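# Hang the lantern on the rail by its red wire

## Task

Get the lantern hanging from the rail by its red wire, with no part of it touching the table, and leave it that way once the robot lets go.

## Robot and tools

Robot: two arms, left_arm and right_arm, each ending in a two-finger gripper. Base poses in the scene frame: left_arm at (+0.013, +0.359, +0.020) m, quat_wxyz (+1.000, 0, 0, -0.012); right_arm at (-0.022, -0.346, +0.020) m, quat_wxyz (+1.000, 0, 0, +0.011). Scene frame: origin at table-top height halfway between the nominal bases, +z up, +x out over the table, left_arm on the +y side (arm names do not match image left and right). Gripper axes: fingers point along its +z, open and close along its y; a block sticks out about 10 cm toward its +x. end_effector_position is the point between the pads when closed; closed fingertips reach about 19 mm past it, open ones about 6 mm.

Row layout (used by every moving tool): 18 numbers, both arms always. First left_arm: dx, dy, dz, rx, ry, rz, then left_gripper position, force_limit, speed; then the same nine for right_arm/right_gripper. Pose numbers are offsets, not poses: they count from that arm's Hand target at the start of the action or move, along the Hand target's own axes. Scale: 1.0 = 0.6 m for dx, dy, dz and 180 degrees for the rotation vector rx, ry, rz. All in [-1, 1]. Sending six zeros re-requests the current Hand target. Gripper numbers are absolute commands, also in [-1, 1]; resend the previous ones to leave a gripper unchanged (0 is a real command).

Gripper: position +1 = open 85 mm, about -0.8 = pads touching, -1 = close until blocked. force_limit and speed (both start at +1) set grip strength and closing rate (about 20, 85, 150 mm/s at speed -1, 0, +1). A slow close at force_limit -1 gives roughly 30 N per pad on a 40 mm hard object, +1 about 100 N; a fast close from a cm or more wider gives 120 to 245 N. To grip, send -1, keep it, and look for object_status 2 (0 moving, 1 blocked opening, 2 blocked closing, 3 reached requested spot or pads met). position_measured is in counts: 3 open, 78 ≈ 60 mm, 130 ≈ 40 mm, 180 ≈ 20 mm, 230 closed. New force_limit or speed only apply after a position change of at least 0.01; open first for a softer grip.

execute_actions(actions, cameras): actions is a list of actions; each action is up to 15 rows, one per 1/30 s step; a short one repeats its last row. Every row counts from the action's start pose, not the row before. An empty list returns state plus all camera images. cameras: names list, ["all"], or [] for none.

move(target, speed, blend, stop_force, zero, blocking, cameras): a straight-line path to one 18-number row or a list of up to 15 rows; every row in a list counts from the same starting Hand targets. speed in m/s, 0.002 to 1 (default 0.25), turns up to twice that in rad/s; one value or one per target. blend in m rounds corners in a list (0 = stop at each). stop_force in N, 12 to 80, ends an arm's path when push against its travel exceeds it; use it only slowly, not when the gripper rotates, and omit it when backing off a contact. zero (default true) re-zeros force before the move. blocking=false returns after about 0.5 s while the move continues (not allowed with stop_force). Paths do not avoid obstacles, last 0.5 to 10 s, and the gripper lags behind. The extra move: line reports done, off_target, moving, held or fault, and limits such as paced or held.

wait(seconds 0 to 10, cameras): lets time pass holding commands. stop(cameras): brakes a running move. zoom_image(camera, region [x0, y0, x1, y1] pixels, max 504x504): closer look at a newest image from cam_high, cam_low, cam_pegs, cam_rail, cam_left_wrist or cam_right_wrist (all 672x504). finished_scene(scene: this scene's number): ends the scene irreversibly.

Results: per arm end_effector_position (m) and end_effector_quat_wxyz in the scene frame, Hand target (last commanded pose after clipping, base for next offsets), gripper readings, Joint velocities ("within noise" if idle), Flange force along gripper axes (includes held weight, noisy; "no reading" near singular poses), Tool commands, step readings, and MOTOR HOT warnings. Each step the command is clipped to 70 mm and 16 degrees from the measured pose; if the gripper rests short, send the missing amount as an offset.

Avoid: the arms are stiff, so aiming past a firm contact can trigger a fault stop (contact torque at the joint limits of 144 N m for waist, shoulder, elbow and 36 N m for the wrist joints, or 150 N outside force), freezing that arm 10 s. Do not let arms or fingers press on each other; a clearance check blocks some but not all of this. Do not drop or fling parts, hit fixed or heavy things, grip hard on something still resting, swing loads fast, or let anything leave the table. Holding loads or stretched poses heats motors and can lock an arm 30 to 60 s. Loose objects may get nudged occasionally. The result must stay correct after release.

Each tool is called after "Emit:" as name(argument=value, ...) on one line, values as JSON.

## Session

Emit:
execute_actions(actions=[])

Scene clock: 0.00 s.
left_arm: end_effector_position=(+0.2070, +1.0431, +0.2014) position_measured=3 object_status=3 end_effector_quat_wxyz=(-0.183, +0.662, +0.473, +0.551) | right_arm: end_effector_position=(+0.1633, -0.6196, +0.3473) position_measured=3 object_status=3 end_effector_quat_wxyz=(+0.564, -0.543, -0.484, -0.390)
Joint positions: left_arm=[1.3 0.279 -0.626 2.59 -0.632 0.649] | right_arm=[-1.113 0.561 0.374 -0.986 -2.709 -1.201]
Joint velocities: within noise
Flange force (N): no reading
Hand target: left_arm +0.2070, +1.0431, +0.2014; -0.183, +0.662, +0.473, +0.551 | right_arm +0.1633, -0.6196, +0.3473; +0.564, -0.543, -0.484, -0.390
Tool commands: left_gripper/position=+1.0 left_gripper/force_limit=+1.0 left_gripper/speed=+1.0 right_gripper/position=+1.0 right_gripper/force_limit=+1.0 right_gripper/speed=+1.0

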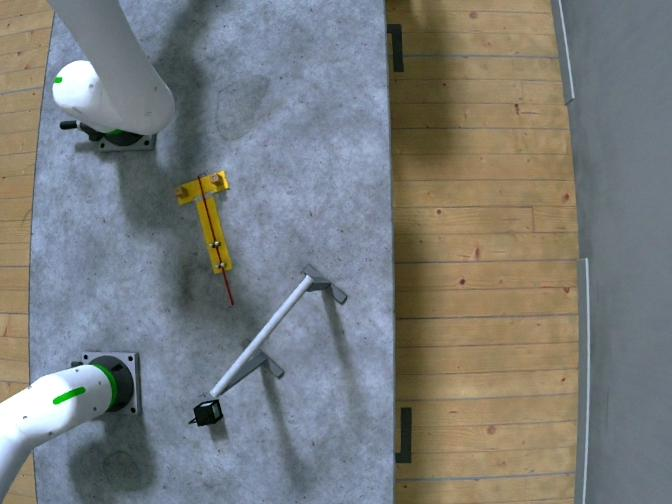

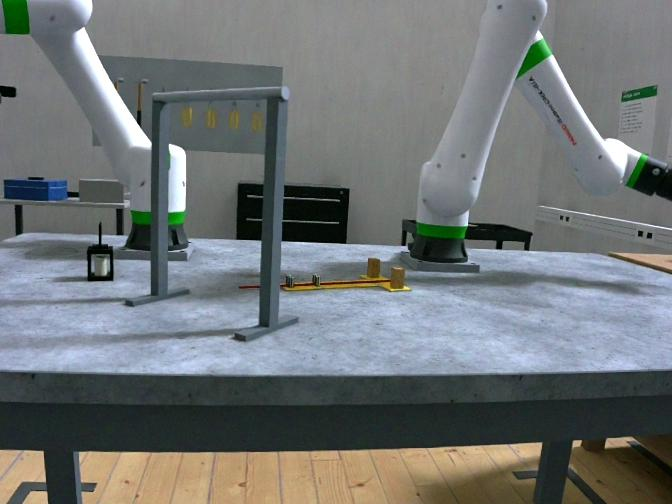

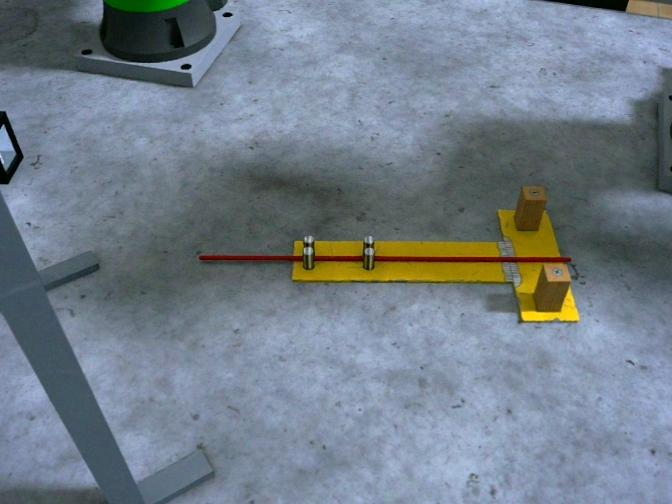

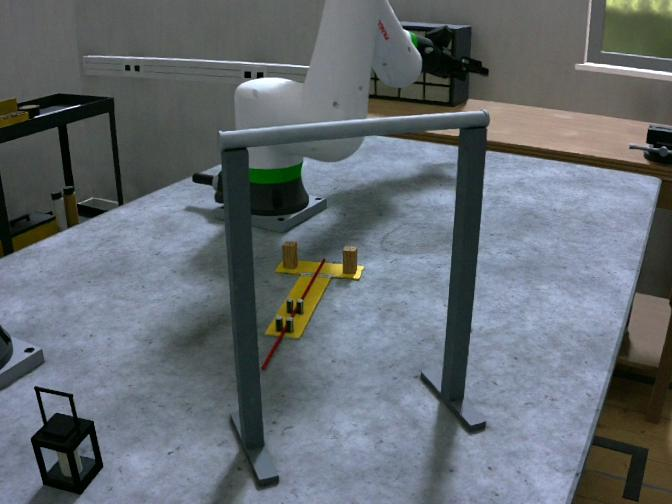

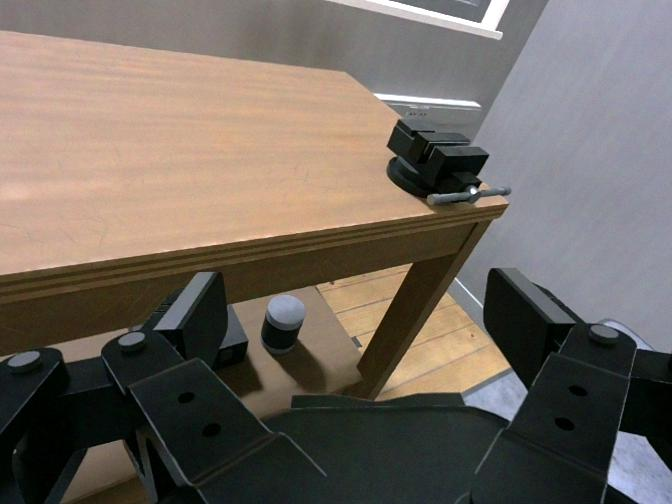

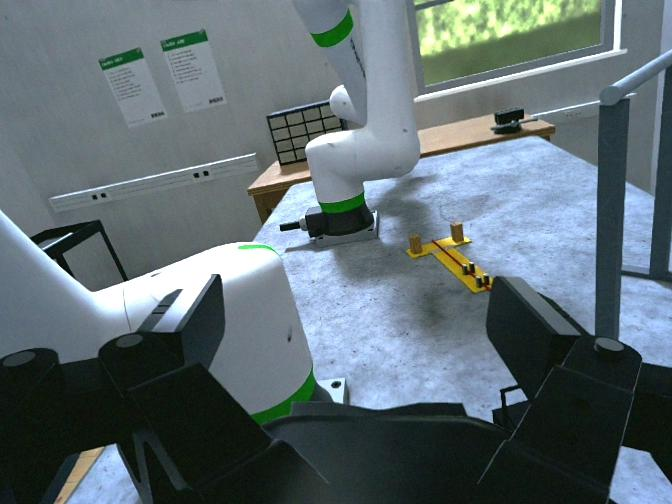

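Emit:
zoom_image(camera="cam_pegs", region=[190, 170, 600, 340])

Emit:
zoom_image(camera="cam_rail", region=[10, 220, 400, 500])

Emit:
zoom_image(camera="cam_high", region=[150, 150, 370, 440])

Emit:
zoom_image(camera="cam_low", region=[60, 70, 440, 350])

Scaled by 1.229 from the camera's 672x504 image, which has a finer 960x720 frame.

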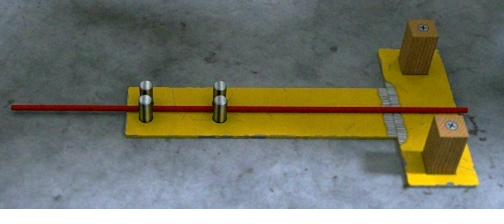

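Scaled by 1.292 from the camera's 672x504 image, which has a finer 960x720 frame.

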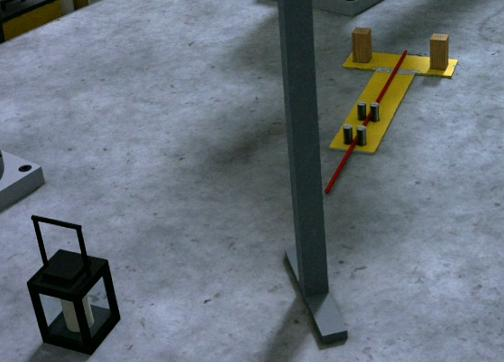

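Scaled by 1.738 from the camera's 672x504 image, which has a finer 960x720 frame.

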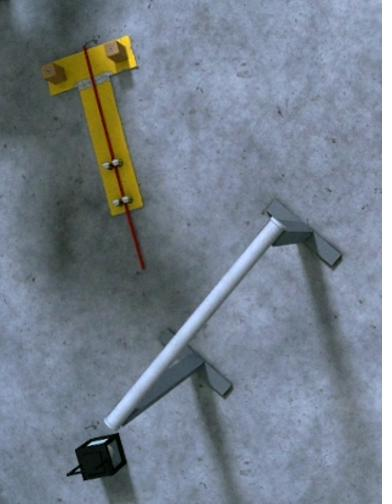

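Scaled by 1.326 from the camera's 672x504 image, which has a finer 960x720 frame.

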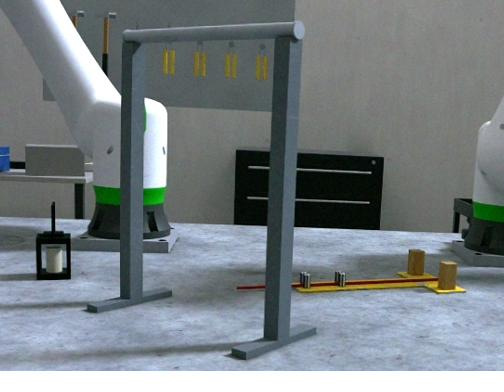

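Emit:
move(target=[[0,0,0,0,0,0,1,1,1,0.079,0.133,0.686,-0.016,-0.484,-0.104,-0.2,-1,-1],[0,0,0,0,0,0,1,1,1,-0.025,0.398,0.824,-0.016,-0.484,-0.104,-0.2,-1,-1]], blend=0.03, cameras=["all"])

Scene clock: 97.47 s.
left_arm: end_effector_position=(+0.2070, +1.0431, +0.2014) position_measured=3 object_status=3 end_effector_quat_wxyz=(-0.183, +0.662, +0.473, +0.551) | right_arm: end_effector_position=(+0.3304, -0.1060, +0.2474) position_measured=154 object_status=3 end_effector_quat_wxyz=(+0.000, +0.596, +0.803, -0.001)
Joint positions: left_arm=[1.3 0.279 -0.626 2.59 -0.632 0.649] | right_arm=[0.885 -0.05 -0.177 -0.001 -1.445 -2.185]
Flange force (N): left_arm=[-3.5 6.9 -4.0] | right_arm=[-0.3 -2.6 4.4]
Hand target: left_arm +0.2070, +1.0431, +0.2014; -0.183, +0.662, +0.473, +0.551 | right_arm +0.3304, -0.1060, +0.2474; +0.000, +0.596, +0.803, -0.001
Off the commanded pose: left_arm 0.000 m, 0 deg | right_arm 0.000 m, 0 deg.
move: done
camera_calibration:
cam_right_wrist: T_world_to_cam=[[0.950537, 0.309613, 0.024887, -0.27747], [0.282399, -0.894787, 0.345842, -0.258649], [0.129346, -0.321708, -0.937963, 0.289547], [0, 0, 0, 1]] pos_world=[0.299336, -0.0523777, 0.367941]

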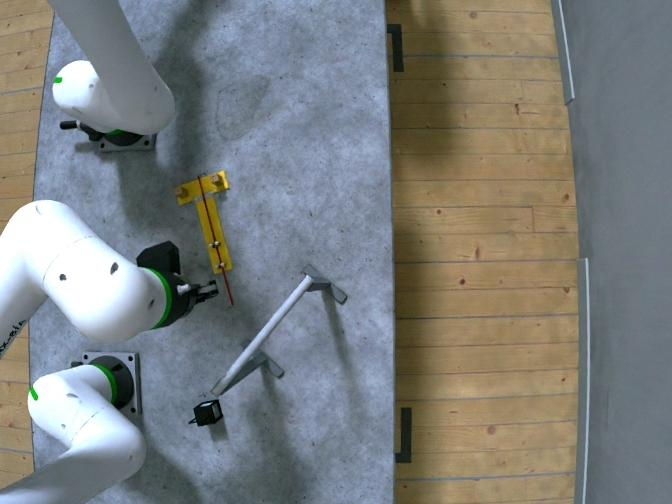

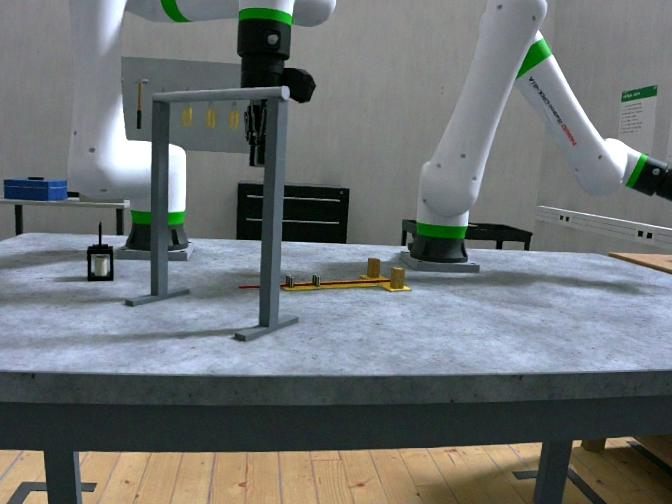

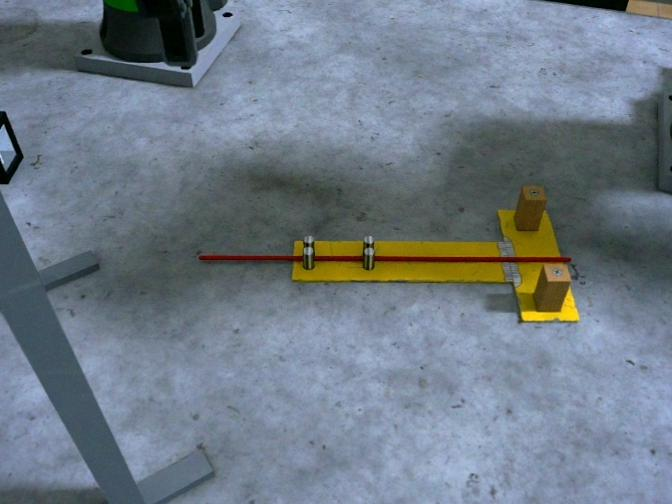

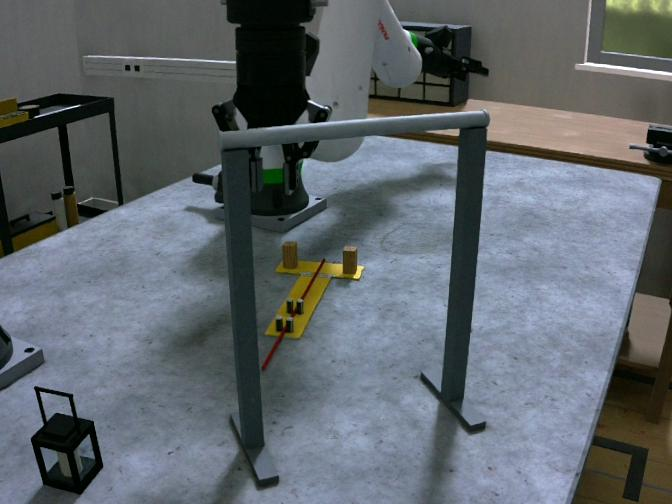

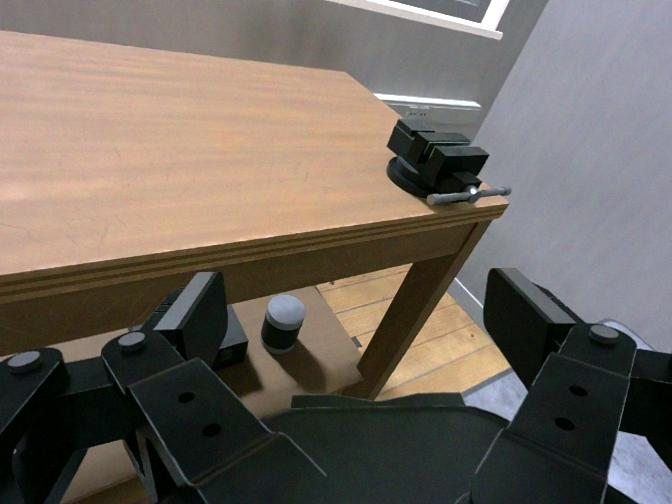

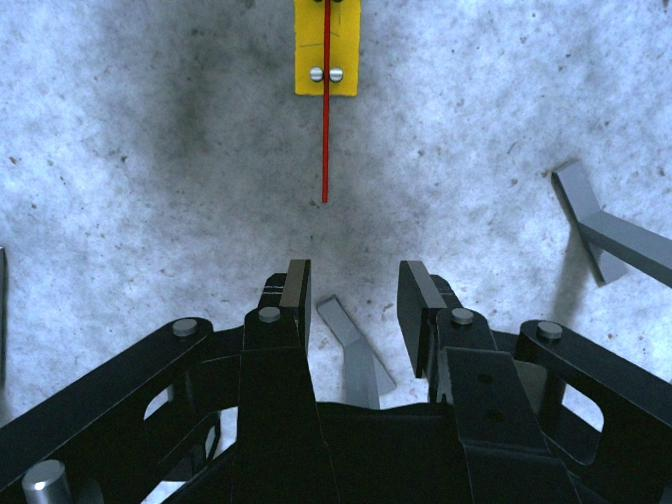

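Emit:
move(target=[0,0,0,0,0,0,1,1,1,0,-0.005,0.31,0,0,0,-0.2,-1,-1], cameras=["cam_right_wrist","cam_rail","cam_pegs","cam_low"])

Scene clock: 107.93 s.
left_arm: end_effector_position=(+0.2070, +1.0431, +0.2014) position_measured=3 object_status=3 end_effector_quat_wxyz=(-0.183, +0.662, +0.473, +0.551) | right_arm: end_effector_position=(+0.3272, -0.1068, +0.0615) position_measured=154 object_status=3 end_effector_quat_wxyz=(+0.000, +0.596, +0.803, -0.001)
Joint positions: left_arm=[1.3 0.279 -0.626 2.59 -0.632 0.649] | right_arm=[0.89 0.11 -0.478 -0.001 -0.984 -2.189]
Flange force (N): left_arm=[-3.8 6.8 -3.8] | right_arm=[-0.8 -3.3 2.6]
Hand target: left_arm +0.2070, +1.0431, +0.2014; -0.183, +0.662, +0.473, +0.551 | right_arm +0.3272, -0.1069, +0.0614; +0.000, +0.596, +0.803, -0.001
Off the commanded pose: left_arm 0.000 m, 0 deg | right_arm 0.000 m, 0 deg.
move: done
camera_calibration:
cam_right_wrist: T_world_to_cam=[[0.950467, 0.309823, 0.024939, -0.269529], [0.282588, -0.894749, 0.345786, -0.194179], [0.129447, -0.321611, -0.937982, 0.11522], [0, 0, 0, 1]] pos_world=[0.296136, -0.0531791, 0.181941]
Images, in order (width x height): cam_low 672x504, cam_pegs 672x504, cam_rail 672x504, cam_right_wrist 672x504.

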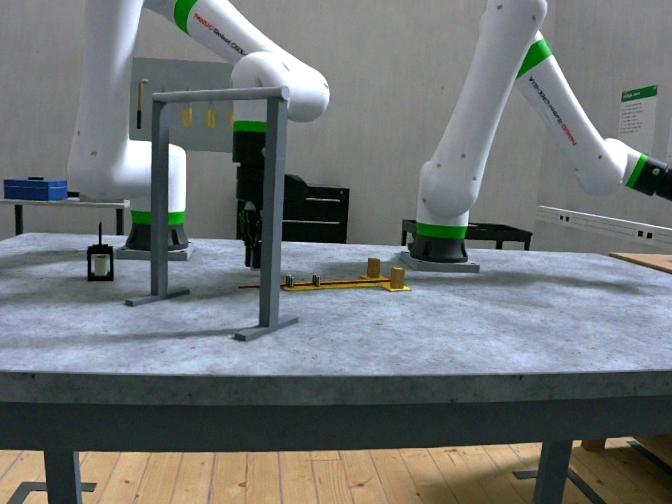

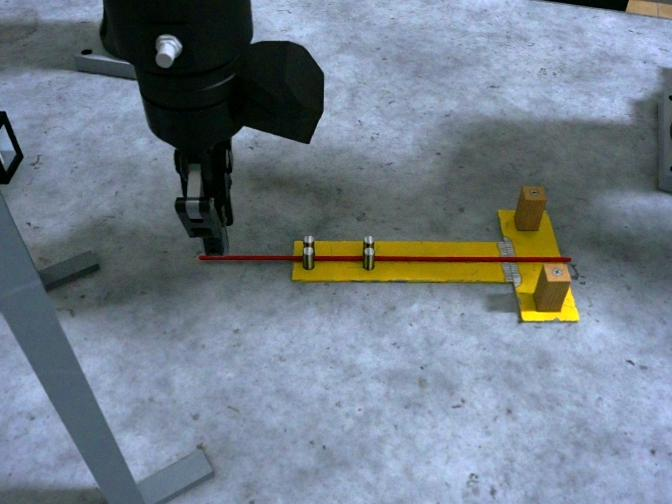

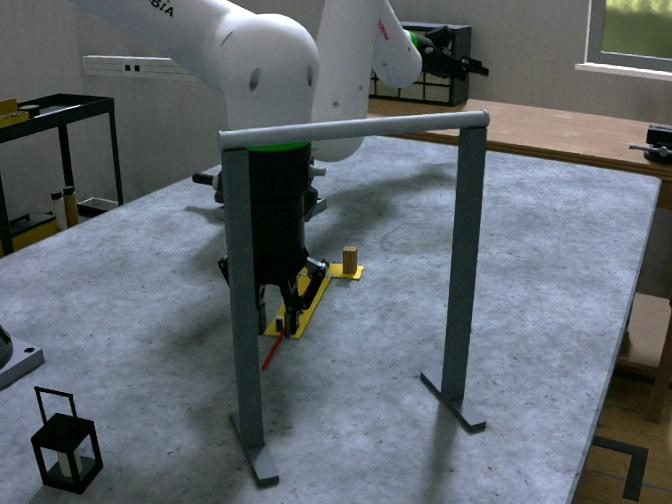

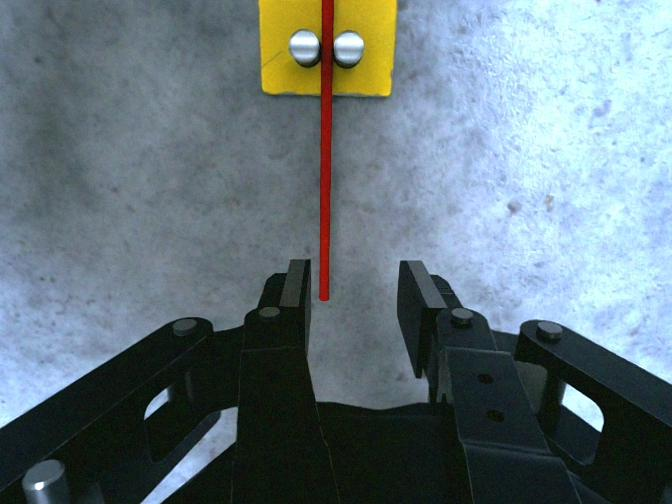

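Emit:
move(target=[0,0,0,0,0,0,1,1,1,-0.013,-0.015,0.059,0,0,0,-0.2,-1,-1], stop_force=15, speed=0.04, cameras=["cam_right_wrist","cam_rail","cam_pegs","cam_low"])

Emit:
zoom_image(camera="cam_low", region=[220, 230, 340, 310])

Emit:
zoom_image(camera="cam_pegs", region=[150, 160, 400, 320])

Scene clock: 124.07 s.
left_arm: end_effector_position=(+0.2070, +1.0431, +0.2014) position_measured=3 object_status=3 end_effector_quat_wxyz=(-0.183, +0.662, +0.473, +0.551) | right_arm: end_effector_position=(+0.3208, -0.1170, +0.0260) position_measured=154 object_status=3 end_effector_quat_wxyz=(+0.000, +0.596, +0.803, -0.001)
Joint positions: left_arm=[1.3 0.279 -0.626 2.59 -0.632 0.649] | right_arm=[0.887 0.143 -0.543 -0.001 -0.887 -2.186]
Flange force (N): left_arm=[-3.6 7.2 -3.8] | right_arm=[-0.4 -1.1 2.9]
Hand target: left_arm +0.2070, +1.0431, +0.2014; -0.183, +0.662, +0.473, +0.551 | right_arm +0.3208, -0.1170, +0.0260; +0.000, +0.596, +0.803, -0.001
Off the commanded pose: left_arm 0.000 m, 0 deg | right_arm 0.000 m, 0 deg.
move: done
camera_calibration:
cam_right_wrist: T_world_to_cam=[[0.950537, 0.309613, 0.024887, -0.259524], [0.282399, -0.894787, 0.345842, -0.189239], [0.129346, -0.321708, -0.937963, 0.0795722], [0, 0, 0, 1]] pos_world=[0.289836, -0.0633777, 0.146541]
Images, in order (width x height): cam_low 672x504, cam_pegs 672x504, cam_rail 672x504, cam_right_wrist 672x504.

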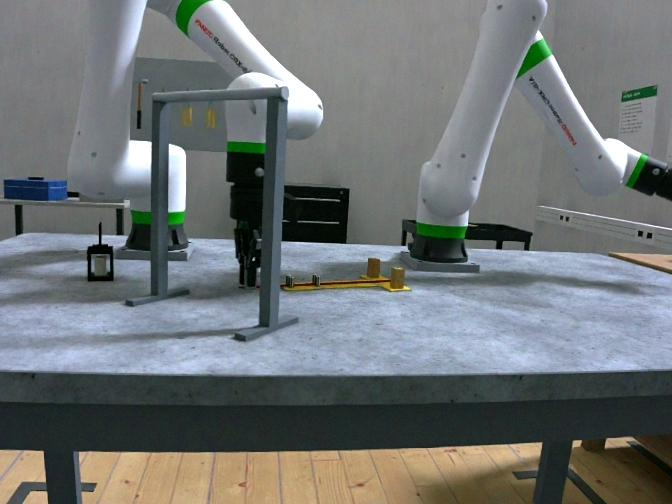

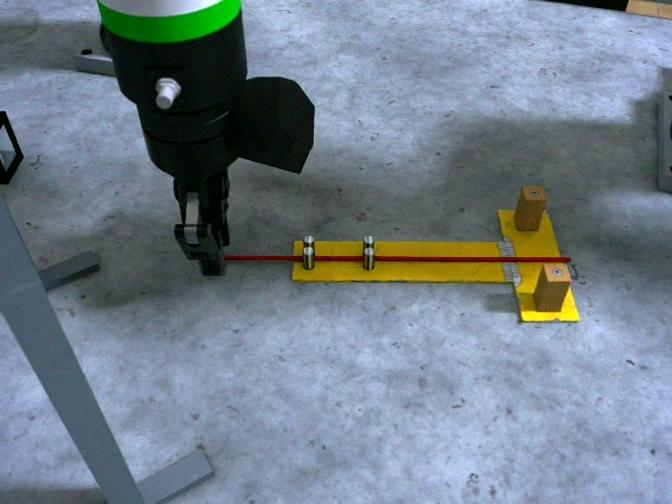

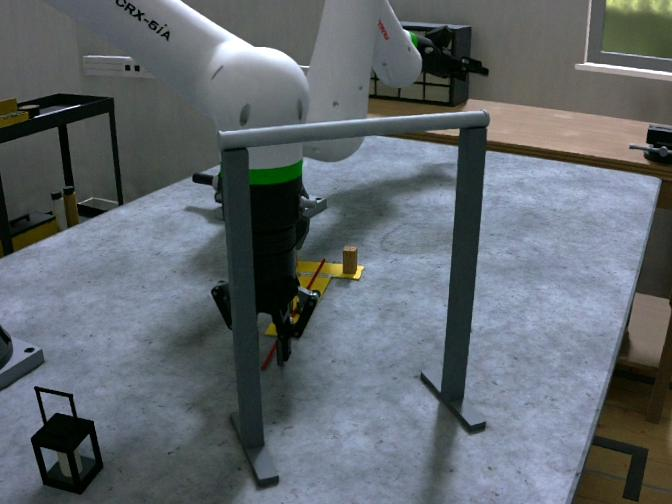

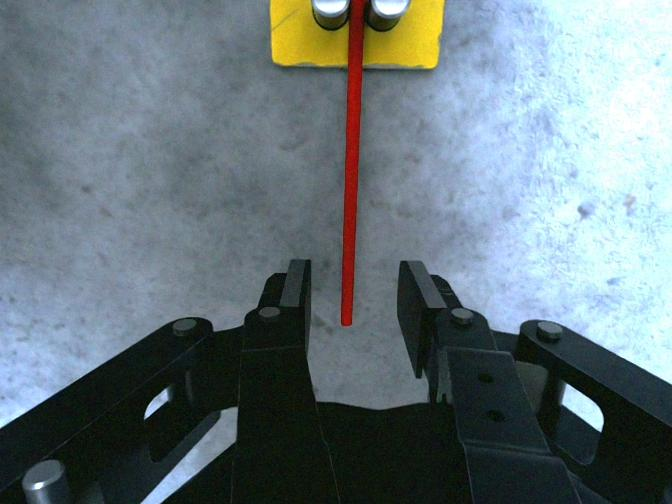

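Scaled by 4.200 from the camera's 672x504 image, which has a finer 960x720 frame.

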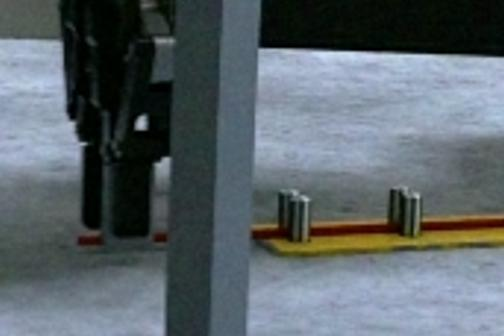

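Scaled by 2.016 from the camera's 672x504 image, which has a finer 960x720 frame.

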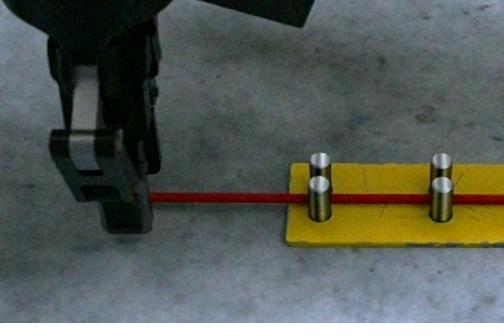

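Emit:
move(target=[[0,0,0,0,0,0,1,1,1,0,0.002,-0.007,0,0,0,-0.2,-1,-1],[0,0,0,0,0,0,1,1,1,0,0.002,-0.007,0,0,0,-1,0,-1]], cameras=["cam_right_wrist","cam_pegs","cam_low"])

Emit:
zoom_image(camera="cam_low", region=[220, 230, 340, 310])

Emit:
zoom_image(camera="cam_pegs", region=[150, 160, 400, 320])

Scene clock: 132.27 s.
left_arm: end_effector_position=(+0.2070, +1.0431, +0.2014) position_measured=3 object_status=3 end_effector_quat_wxyz=(-0.183, +0.662, +0.473, +0.551) | right_arm: end_effector_position=(+0.3220, -0.1167, +0.0302) position_measured=231 object_status=0 end_effector_quat_wxyz=(+0.000, +0.596, +0.803, -0.001)
Joint positions: left_arm=[1.3 0.279 -0.626 2.59 -0.632 0.649] | right_arm=[0.885 0.138 -0.536 -0.001 -0.898 -2.184]
Flange force (N): left_arm=[-3.7 7.4 -3.6] | right_arm=[-0.4 -1.6 2.9]
Hand target: left_arm +0.2070, +1.0431, +0.2014; -0.183, +0.662, +0.473, +0.551 | right_arm +0.3220, -0.1167, +0.0302; +0.000, +0.596, +0.803, -0.001
Off the commanded pose: left_arm 0.000 m, 0 deg | right_arm 0.000 m, 0 deg.
move: done
camera_calibration:
cam_right_wrist: T_world_to_cam=[[0.950537, 0.309613, 0.024887, -0.260767], [0.282399, -0.894787, 0.345842, -0.190734], [0.129346, -0.321708, -0.937963, 0.0834659], [0, 0, 0, 1]] pos_world=[0.290936, -0.0630777, 0.150741]
Images, in order (width x height): cam_low 672x504, cam_pegs 672x504, cam_right_wrist 672x504.

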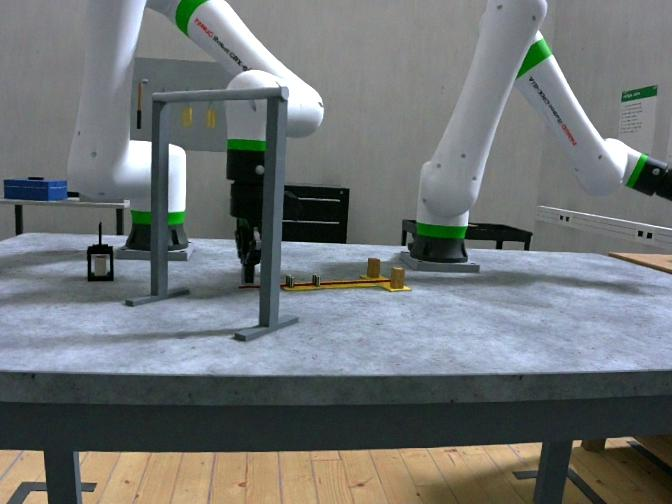

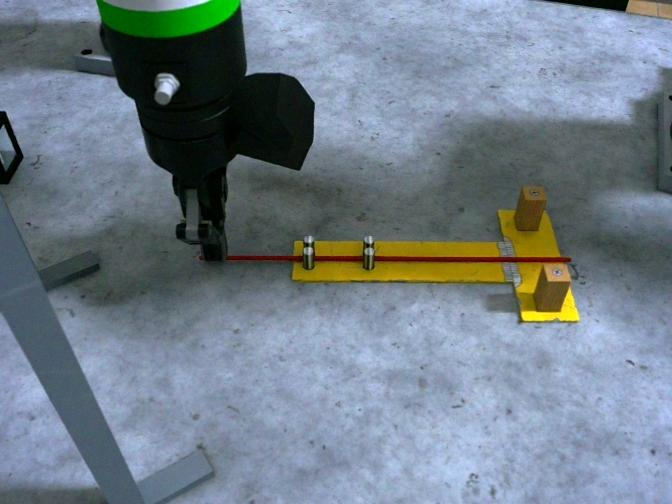

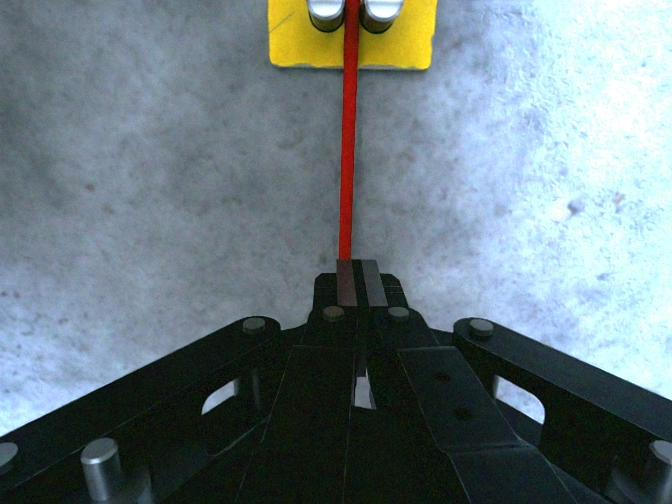

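Scaled by 4.200 from the camera's 672x504 image, which has a finer 960x720 frame.

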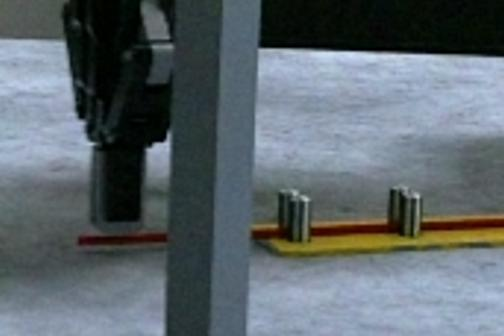

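Scaled by 2.016 from the camera's 672x504 image, which has a finer 960x720 frame.

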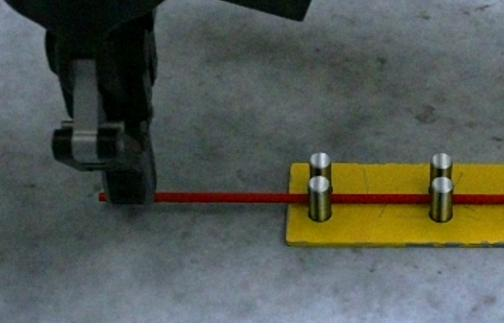

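Emit:
move(target=[0,0,0,0,0,0,1,1,1,0,0,0,0,0,0,-0.3,0,-1])

Emit:
move(target=[0,0,0,0,0,0,1,1,1,0,-0.005,0.016,0,0,0,-0.3,0,-1], stop_force=14, speed=0.02)

Emit:
move(target=[0,0,0,0,0,0,1,1,1,0,0,0,0,0,0,-1,0,-1], cameras=["cam_right_wrist","cam_pegs","cam_low"])

Emit:
zoom_image(camera="cam_low", region=[220, 230, 340, 310])

Emit:
zoom_image(camera="cam_pegs", region=[150, 160, 400, 320])

Scene clock: 141.77 s.
left_arm: end_effector_position=(+0.2070, +1.0431, +0.2014) position_measured=3 object_status=3 end_effector_quat_wxyz=(-0.183, +0.662, +0.473, +0.551) | right_arm: end_effector_position=(+0.3220, -0.1167, +0.0302) position_measured=167 object_status=0 end_effector_quat_wxyz=(+0.000, +0.596, +0.803, -0.001)
Joint positions: left_arm=[1.3 0.279 -0.626 2.59 -0.632 0.649] | right_arm=[0.885 0.138 -0.536 -0.001 -0.898 -2.184]
Flange force (N): left_arm=[-3.7 7.4 -3.6] | right_arm=[-0.5 -1.6 3.1]
Hand target: left_arm +0.2070, +1.0431, +0.2014; -0.183, +0.662, +0.473, +0.551 | right_arm +0.3220, -0.1167, +0.0302; +0.000, +0.596, +0.803, -0.001
Off the commanded pose: left_arm 0.000 m, 0 deg | right_arm 0.000 m, 0 deg.
move: done

Scene clock: 142.97 s.
left_arm: end_effector_position=(+0.2070, +1.0431, +0.2014) position_measured=3 object_status=3 end_effector_quat_wxyz=(-0.183, +0.662, +0.473, +0.551) | right_arm: end_effector_position=(+0.3191, -0.1175, +0.0207) position_measured=167 object_status=3 end_effector_quat_wxyz=(+0.000, +0.596, +0.803, -0.001)
Joint positions: left_arm=[1.3 0.279 -0.626 2.59 -0.632 0.649] | right_arm=[0.889 0.149 -0.552 -0.001 -0.871 -2.189]
Flange force (N): left_arm=[-3.9 7.7 -3.7] | right_arm=[0.4 -1.5 3.0]
Hand target: left_arm +0.2070, +1.0431, +0.2014; -0.183, +0.662, +0.473, +0.551 | right_arm +0.3191, -0.1175, +0.0206; +0.000, +0.596, +0.803, -0.001
Off the commanded pose: left_arm 0.000 m, 0 deg | right_arm 0.000 m, 0 deg.
move: done

Scene clock: 144.57 s.
left_arm: end_effector_position=(+0.2070, +1.0431, +0.2014) position_measured=3 object_status=3 end_effector_quat_wxyz=(-0.183, +0.662, +0.473, +0.551) | right_arm: end_effector_position=(+0.3191, -0.1175, +0.0207) position_measured=226 object_status=0 end_effector_quat_wxyz=(+0.000, +0.596, +0.803, -0.001)
Joint positions: left_arm=[1.3 0.279 -0.626 2.59 -0.632 0.649] | right_arm=[0.889 0.149 -0.552 -0.001 -0.871 -2.189]
Flange force (N): left_arm=[-3.6 6.7 -3.4] | right_arm=[-0.4 -1.2 2.8]
Hand target: left_arm +0.2070, +1.0431, +0.2014; -0.183, +0.662, +0.473, +0.551 | right_arm +0.3191, -0.1175, +0.0206; +0.000, +0.596, +0.803, -0.001
Off the commanded pose: left_arm 0.000 m, 0 deg | right_arm 0.000 m, 0 deg.
move: done
camera_calibration:
cam_right_wrist: T_world_to_cam=[[0.950537, 0.309613, 0.024887, -0.257524], [0.282399, -0.894787, 0.345842, -0.187311], [0.129346, -0.321708, -0.937963, 0.0745792], [0, 0, 0, 1]] pos_world=[0.288036, -0.0638777, 0.141141]
Images, in order (width x height): cam_low 672x504, cam_pegs 672x504, cam_right_wrist 672x504.

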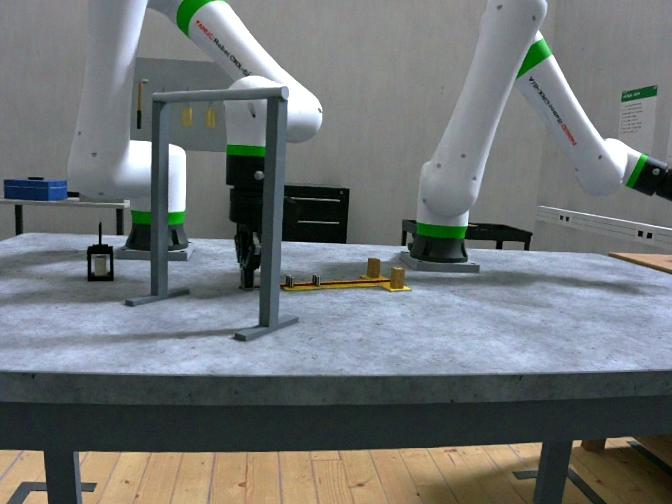

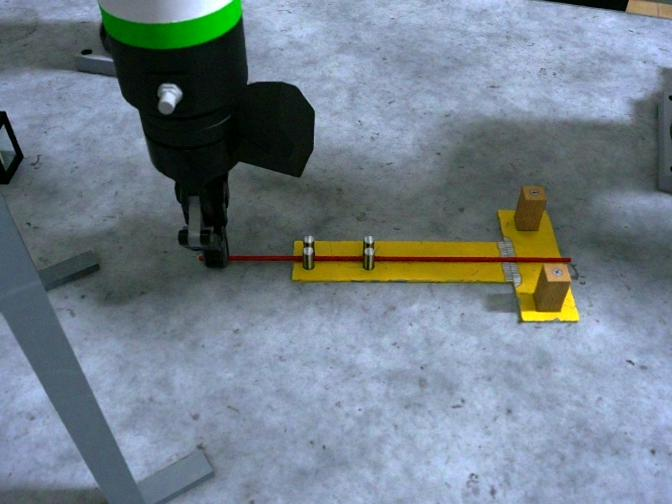

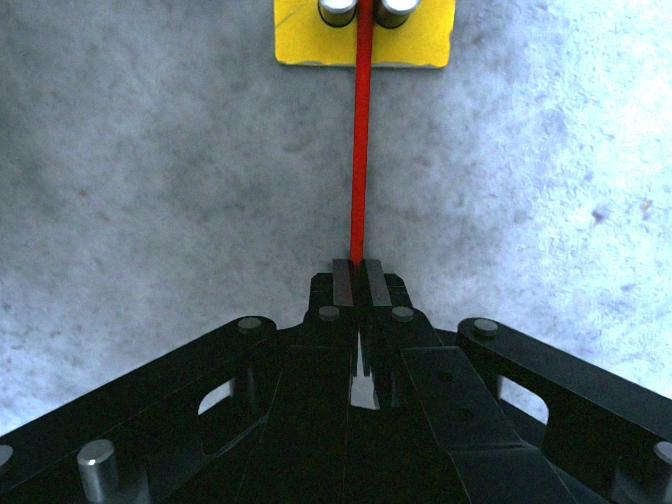

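Scaled by 4.200 from the camera's 672x504 image, which has a finer 960x720 frame.

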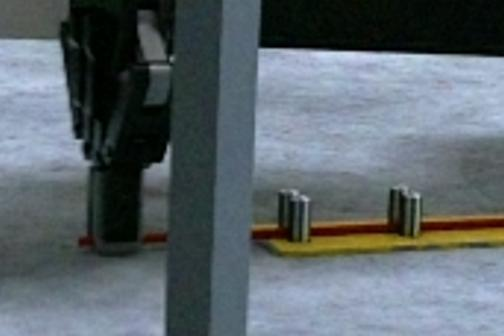

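Scaled by 2.016 from the camera's 672x504 image, which has a finer 960x720 frame.

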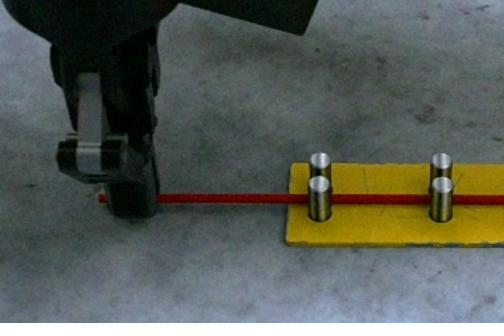

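Emit:
move(target=[[0,0,0,0,0,0,1,1,1,0.0085,-0.0485,0,0,0,0.111,-1,0,-1],[0,0,0,0,0,0,1,1,1,0.0331,-0.0911,0,0,0,0.222,-1,0,-1],[0,0,0,0,0,0,1,1,1,0.0708,-0.1227,0,0,0,0.333,-1,0,-1]], blend=0.008, speed=0.05, cameras=["cam_right_wrist","cam_pegs","cam_rail"])

Scene clock: 168.33 s.
left_arm: end_effector_position=(+0.2070, +1.0431, +0.2014) position_measured=3 object_status=3 end_effector_quat_wxyz=(-0.183, +0.662, +0.473, +0.551) | right_arm: end_effector_position=(+0.2397, -0.1004, +0.0207) position_measured=226 object_status=2 end_effector_quat_wxyz=(+0.000, +0.908, +0.420, -0.001)
Joint positions: left_arm=[1.3 0.279 -0.626 2.59 -0.632 0.649] | right_arm=[1.101 0.024 -0.69 -0.002 -0.858 -3.398]
Flange force (N): left_arm=[-3.8 6.5 -4.3] | right_arm=[-2.2 -0.1 2.8]
Hand target: left_arm +0.2070, +1.0431, +0.2014; -0.183, +0.662, +0.473, +0.551 | right_arm +0.2397, -0.1004, +0.0208; +0.000, +0.908, +0.420, -0.001 (not the last commanded pose)
Off the commanded pose: left_arm 0.000 m, 0 deg | right_arm 0.004 m, 3 deg.
move: off_target (right_arm; path cut at 10 s); path passed 2 of 3 targets
camera_calibration:
cam_right_wrist: T_world_to_cam=[[0.775312, -0.631062, 0.0255218, -0.239814], [-0.598869, -0.721723, 0.347092, 0.0789656], [-0.200617, -0.284389, -0.937484, 0.173259], [0, 0, 0, 1]] pos_world=[0.267979, -0.045073, 0.14114]
Images, in order (width x height): cam_pegs 672x504, cam_rail 672x504, cam_right_wrist 672x504.

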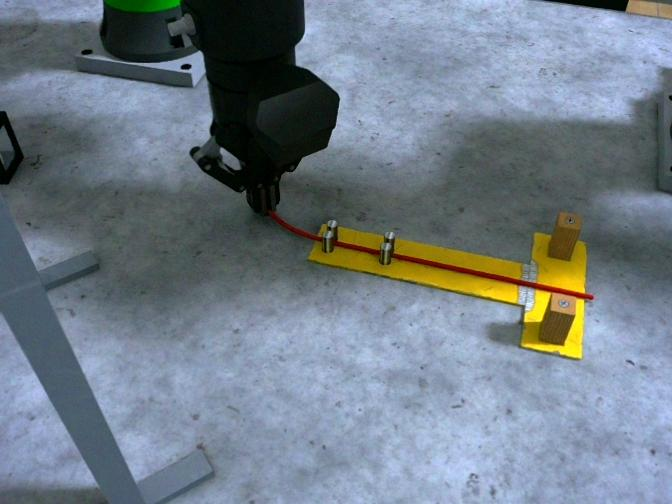

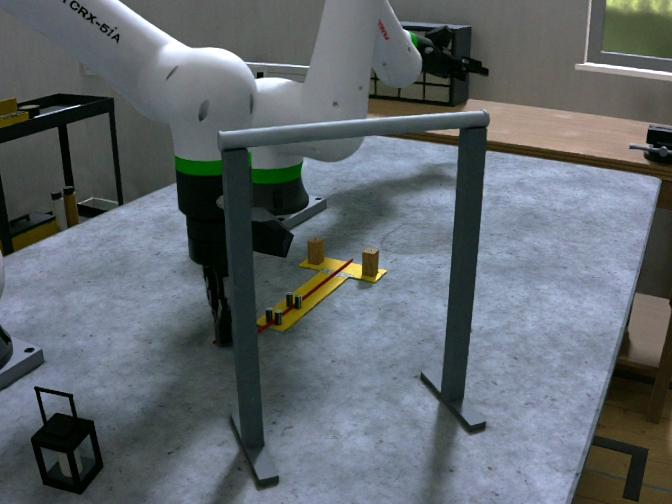

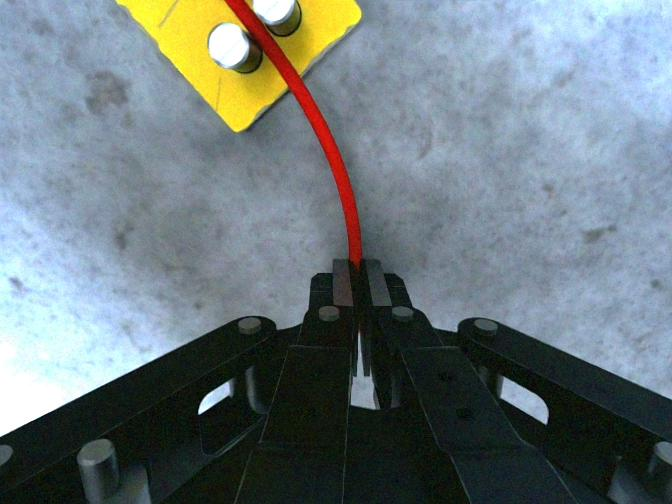

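Emit:
move(target=[[-0.236,0.502,-0.733,0.157,-0.514,-0.142,0.6,-1,-1,0,0,0,0,0,0,-1,0,-1],[-0.601,0.628,-0.973,0.157,-0.514,-0.142,0.6,-1,-1,0,0,0,0,0,0,-1,0,-1]], blend=0.04, cameras=["all"])

Scene clock: 199.93 s.
left_arm: end_effector_position=(+0.2140, +0.2603, +0.1705) position_measured=53 object_status=3 end_effector_quat_wxyz=(+0.189, +0.679, +0.704, -0.091) | right_arm: end_effector_position=(+0.2397, -0.1004, +0.0208) position_measured=226 object_status=2 end_effector_quat_wxyz=(+0.000, +0.908, +0.420, -0.001)
Joint positions: left_arm=[-0.783 -0.968 -0.875 3.313 1.277 2.397] | right_arm=[1.101 0.024 -0.69 -0.001 -0.858 -3.398]
Flange force (N): left_arm=no reading | right_arm=[-2.8 -0.3 2.8]
Hand target: left_arm +0.2147, +0.2609, +0.1705; +0.182, +0.684, +0.683, -0.181 | right_arm +0.2397, -0.1004, +0.0208; +0.000, +0.908, +0.420, -0.001
Off the commanded pose: left_arm 0.001 m, 11 deg | right_arm 0.000 m, 0 deg.
joint sent to its limit (left arm) — joint 4 (forearm roll), upper limit. The joint targets are off in orientation, not in position.
move: off_target (left_arm); limits=paced
camera_calibration:
cam_left_wrist: T_world_to_cam=[[0.986308, 0.0613597, 0.153076, -0.249536], [-0.061259, -0.725481, 0.68551, 0.100017], [0.153117, -0.685501, -0.711789, 0.395347], [0, 0, 0, 1]] pos_world=[0.191712, 0.358883, 0.251039]
cam_right_wrist: T_world_to_cam=[[0.775394, -0.630954, 0.0257041, -0.239933], [-0.598829, -0.721777, 0.347047, 0.0790183], [-0.200419, -0.284491, -0.937495, 0.173222], [0, 0, 0, 1]] pos_world=[0.268078, -0.0450733, 0.141139]

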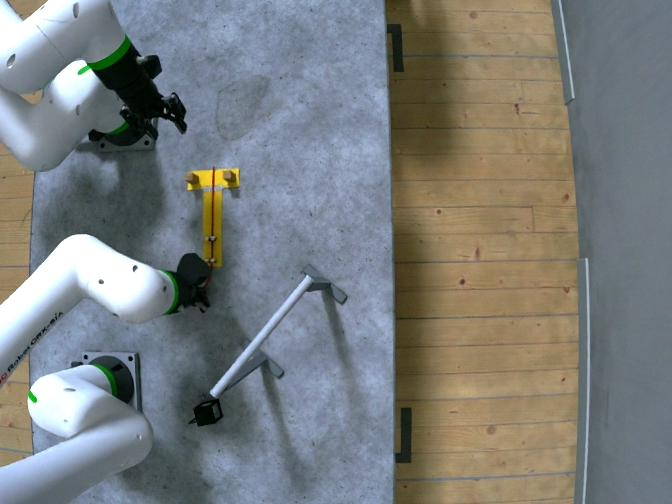

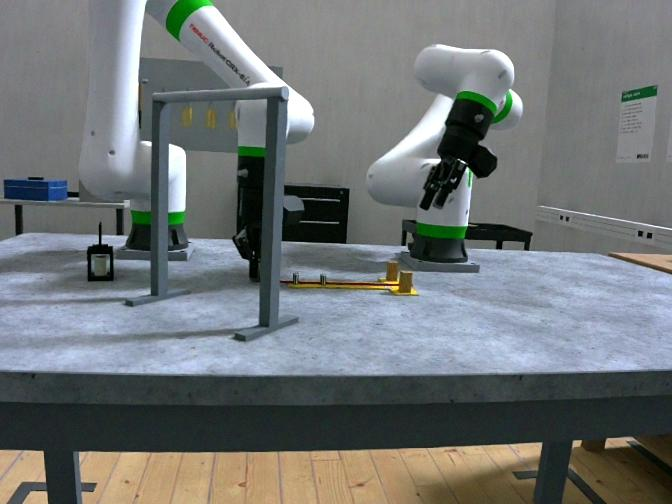

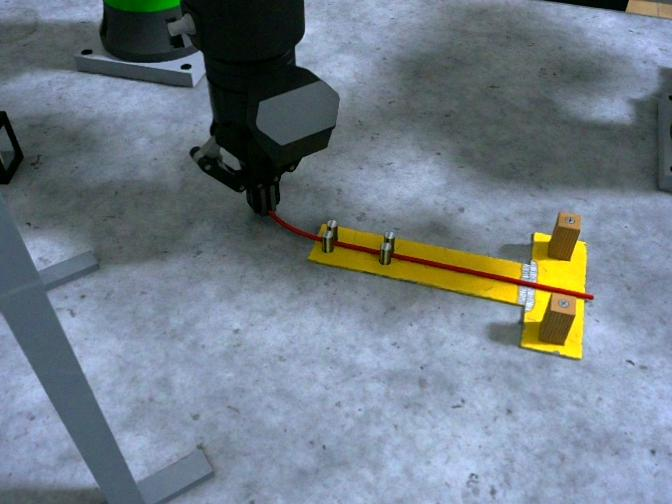

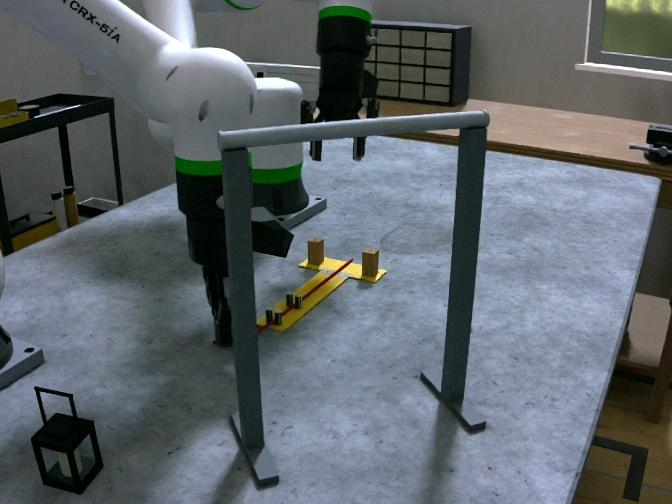

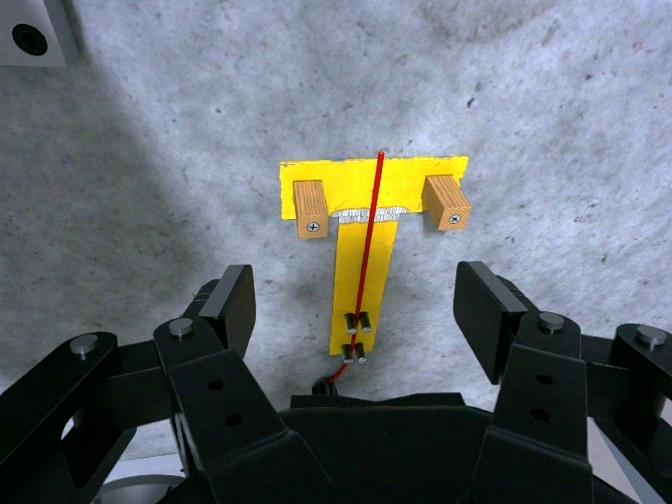

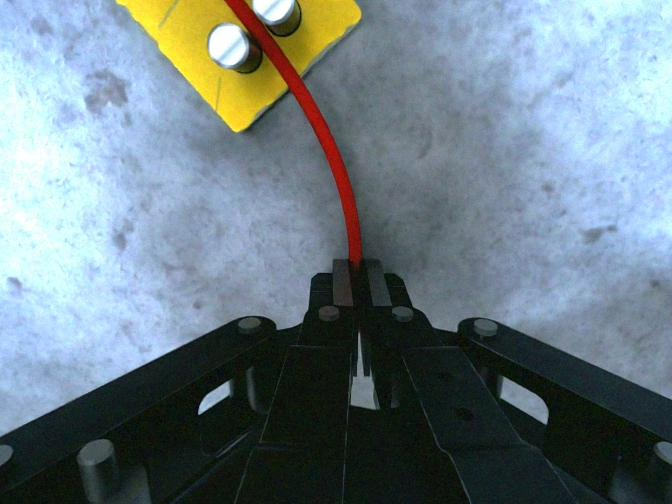

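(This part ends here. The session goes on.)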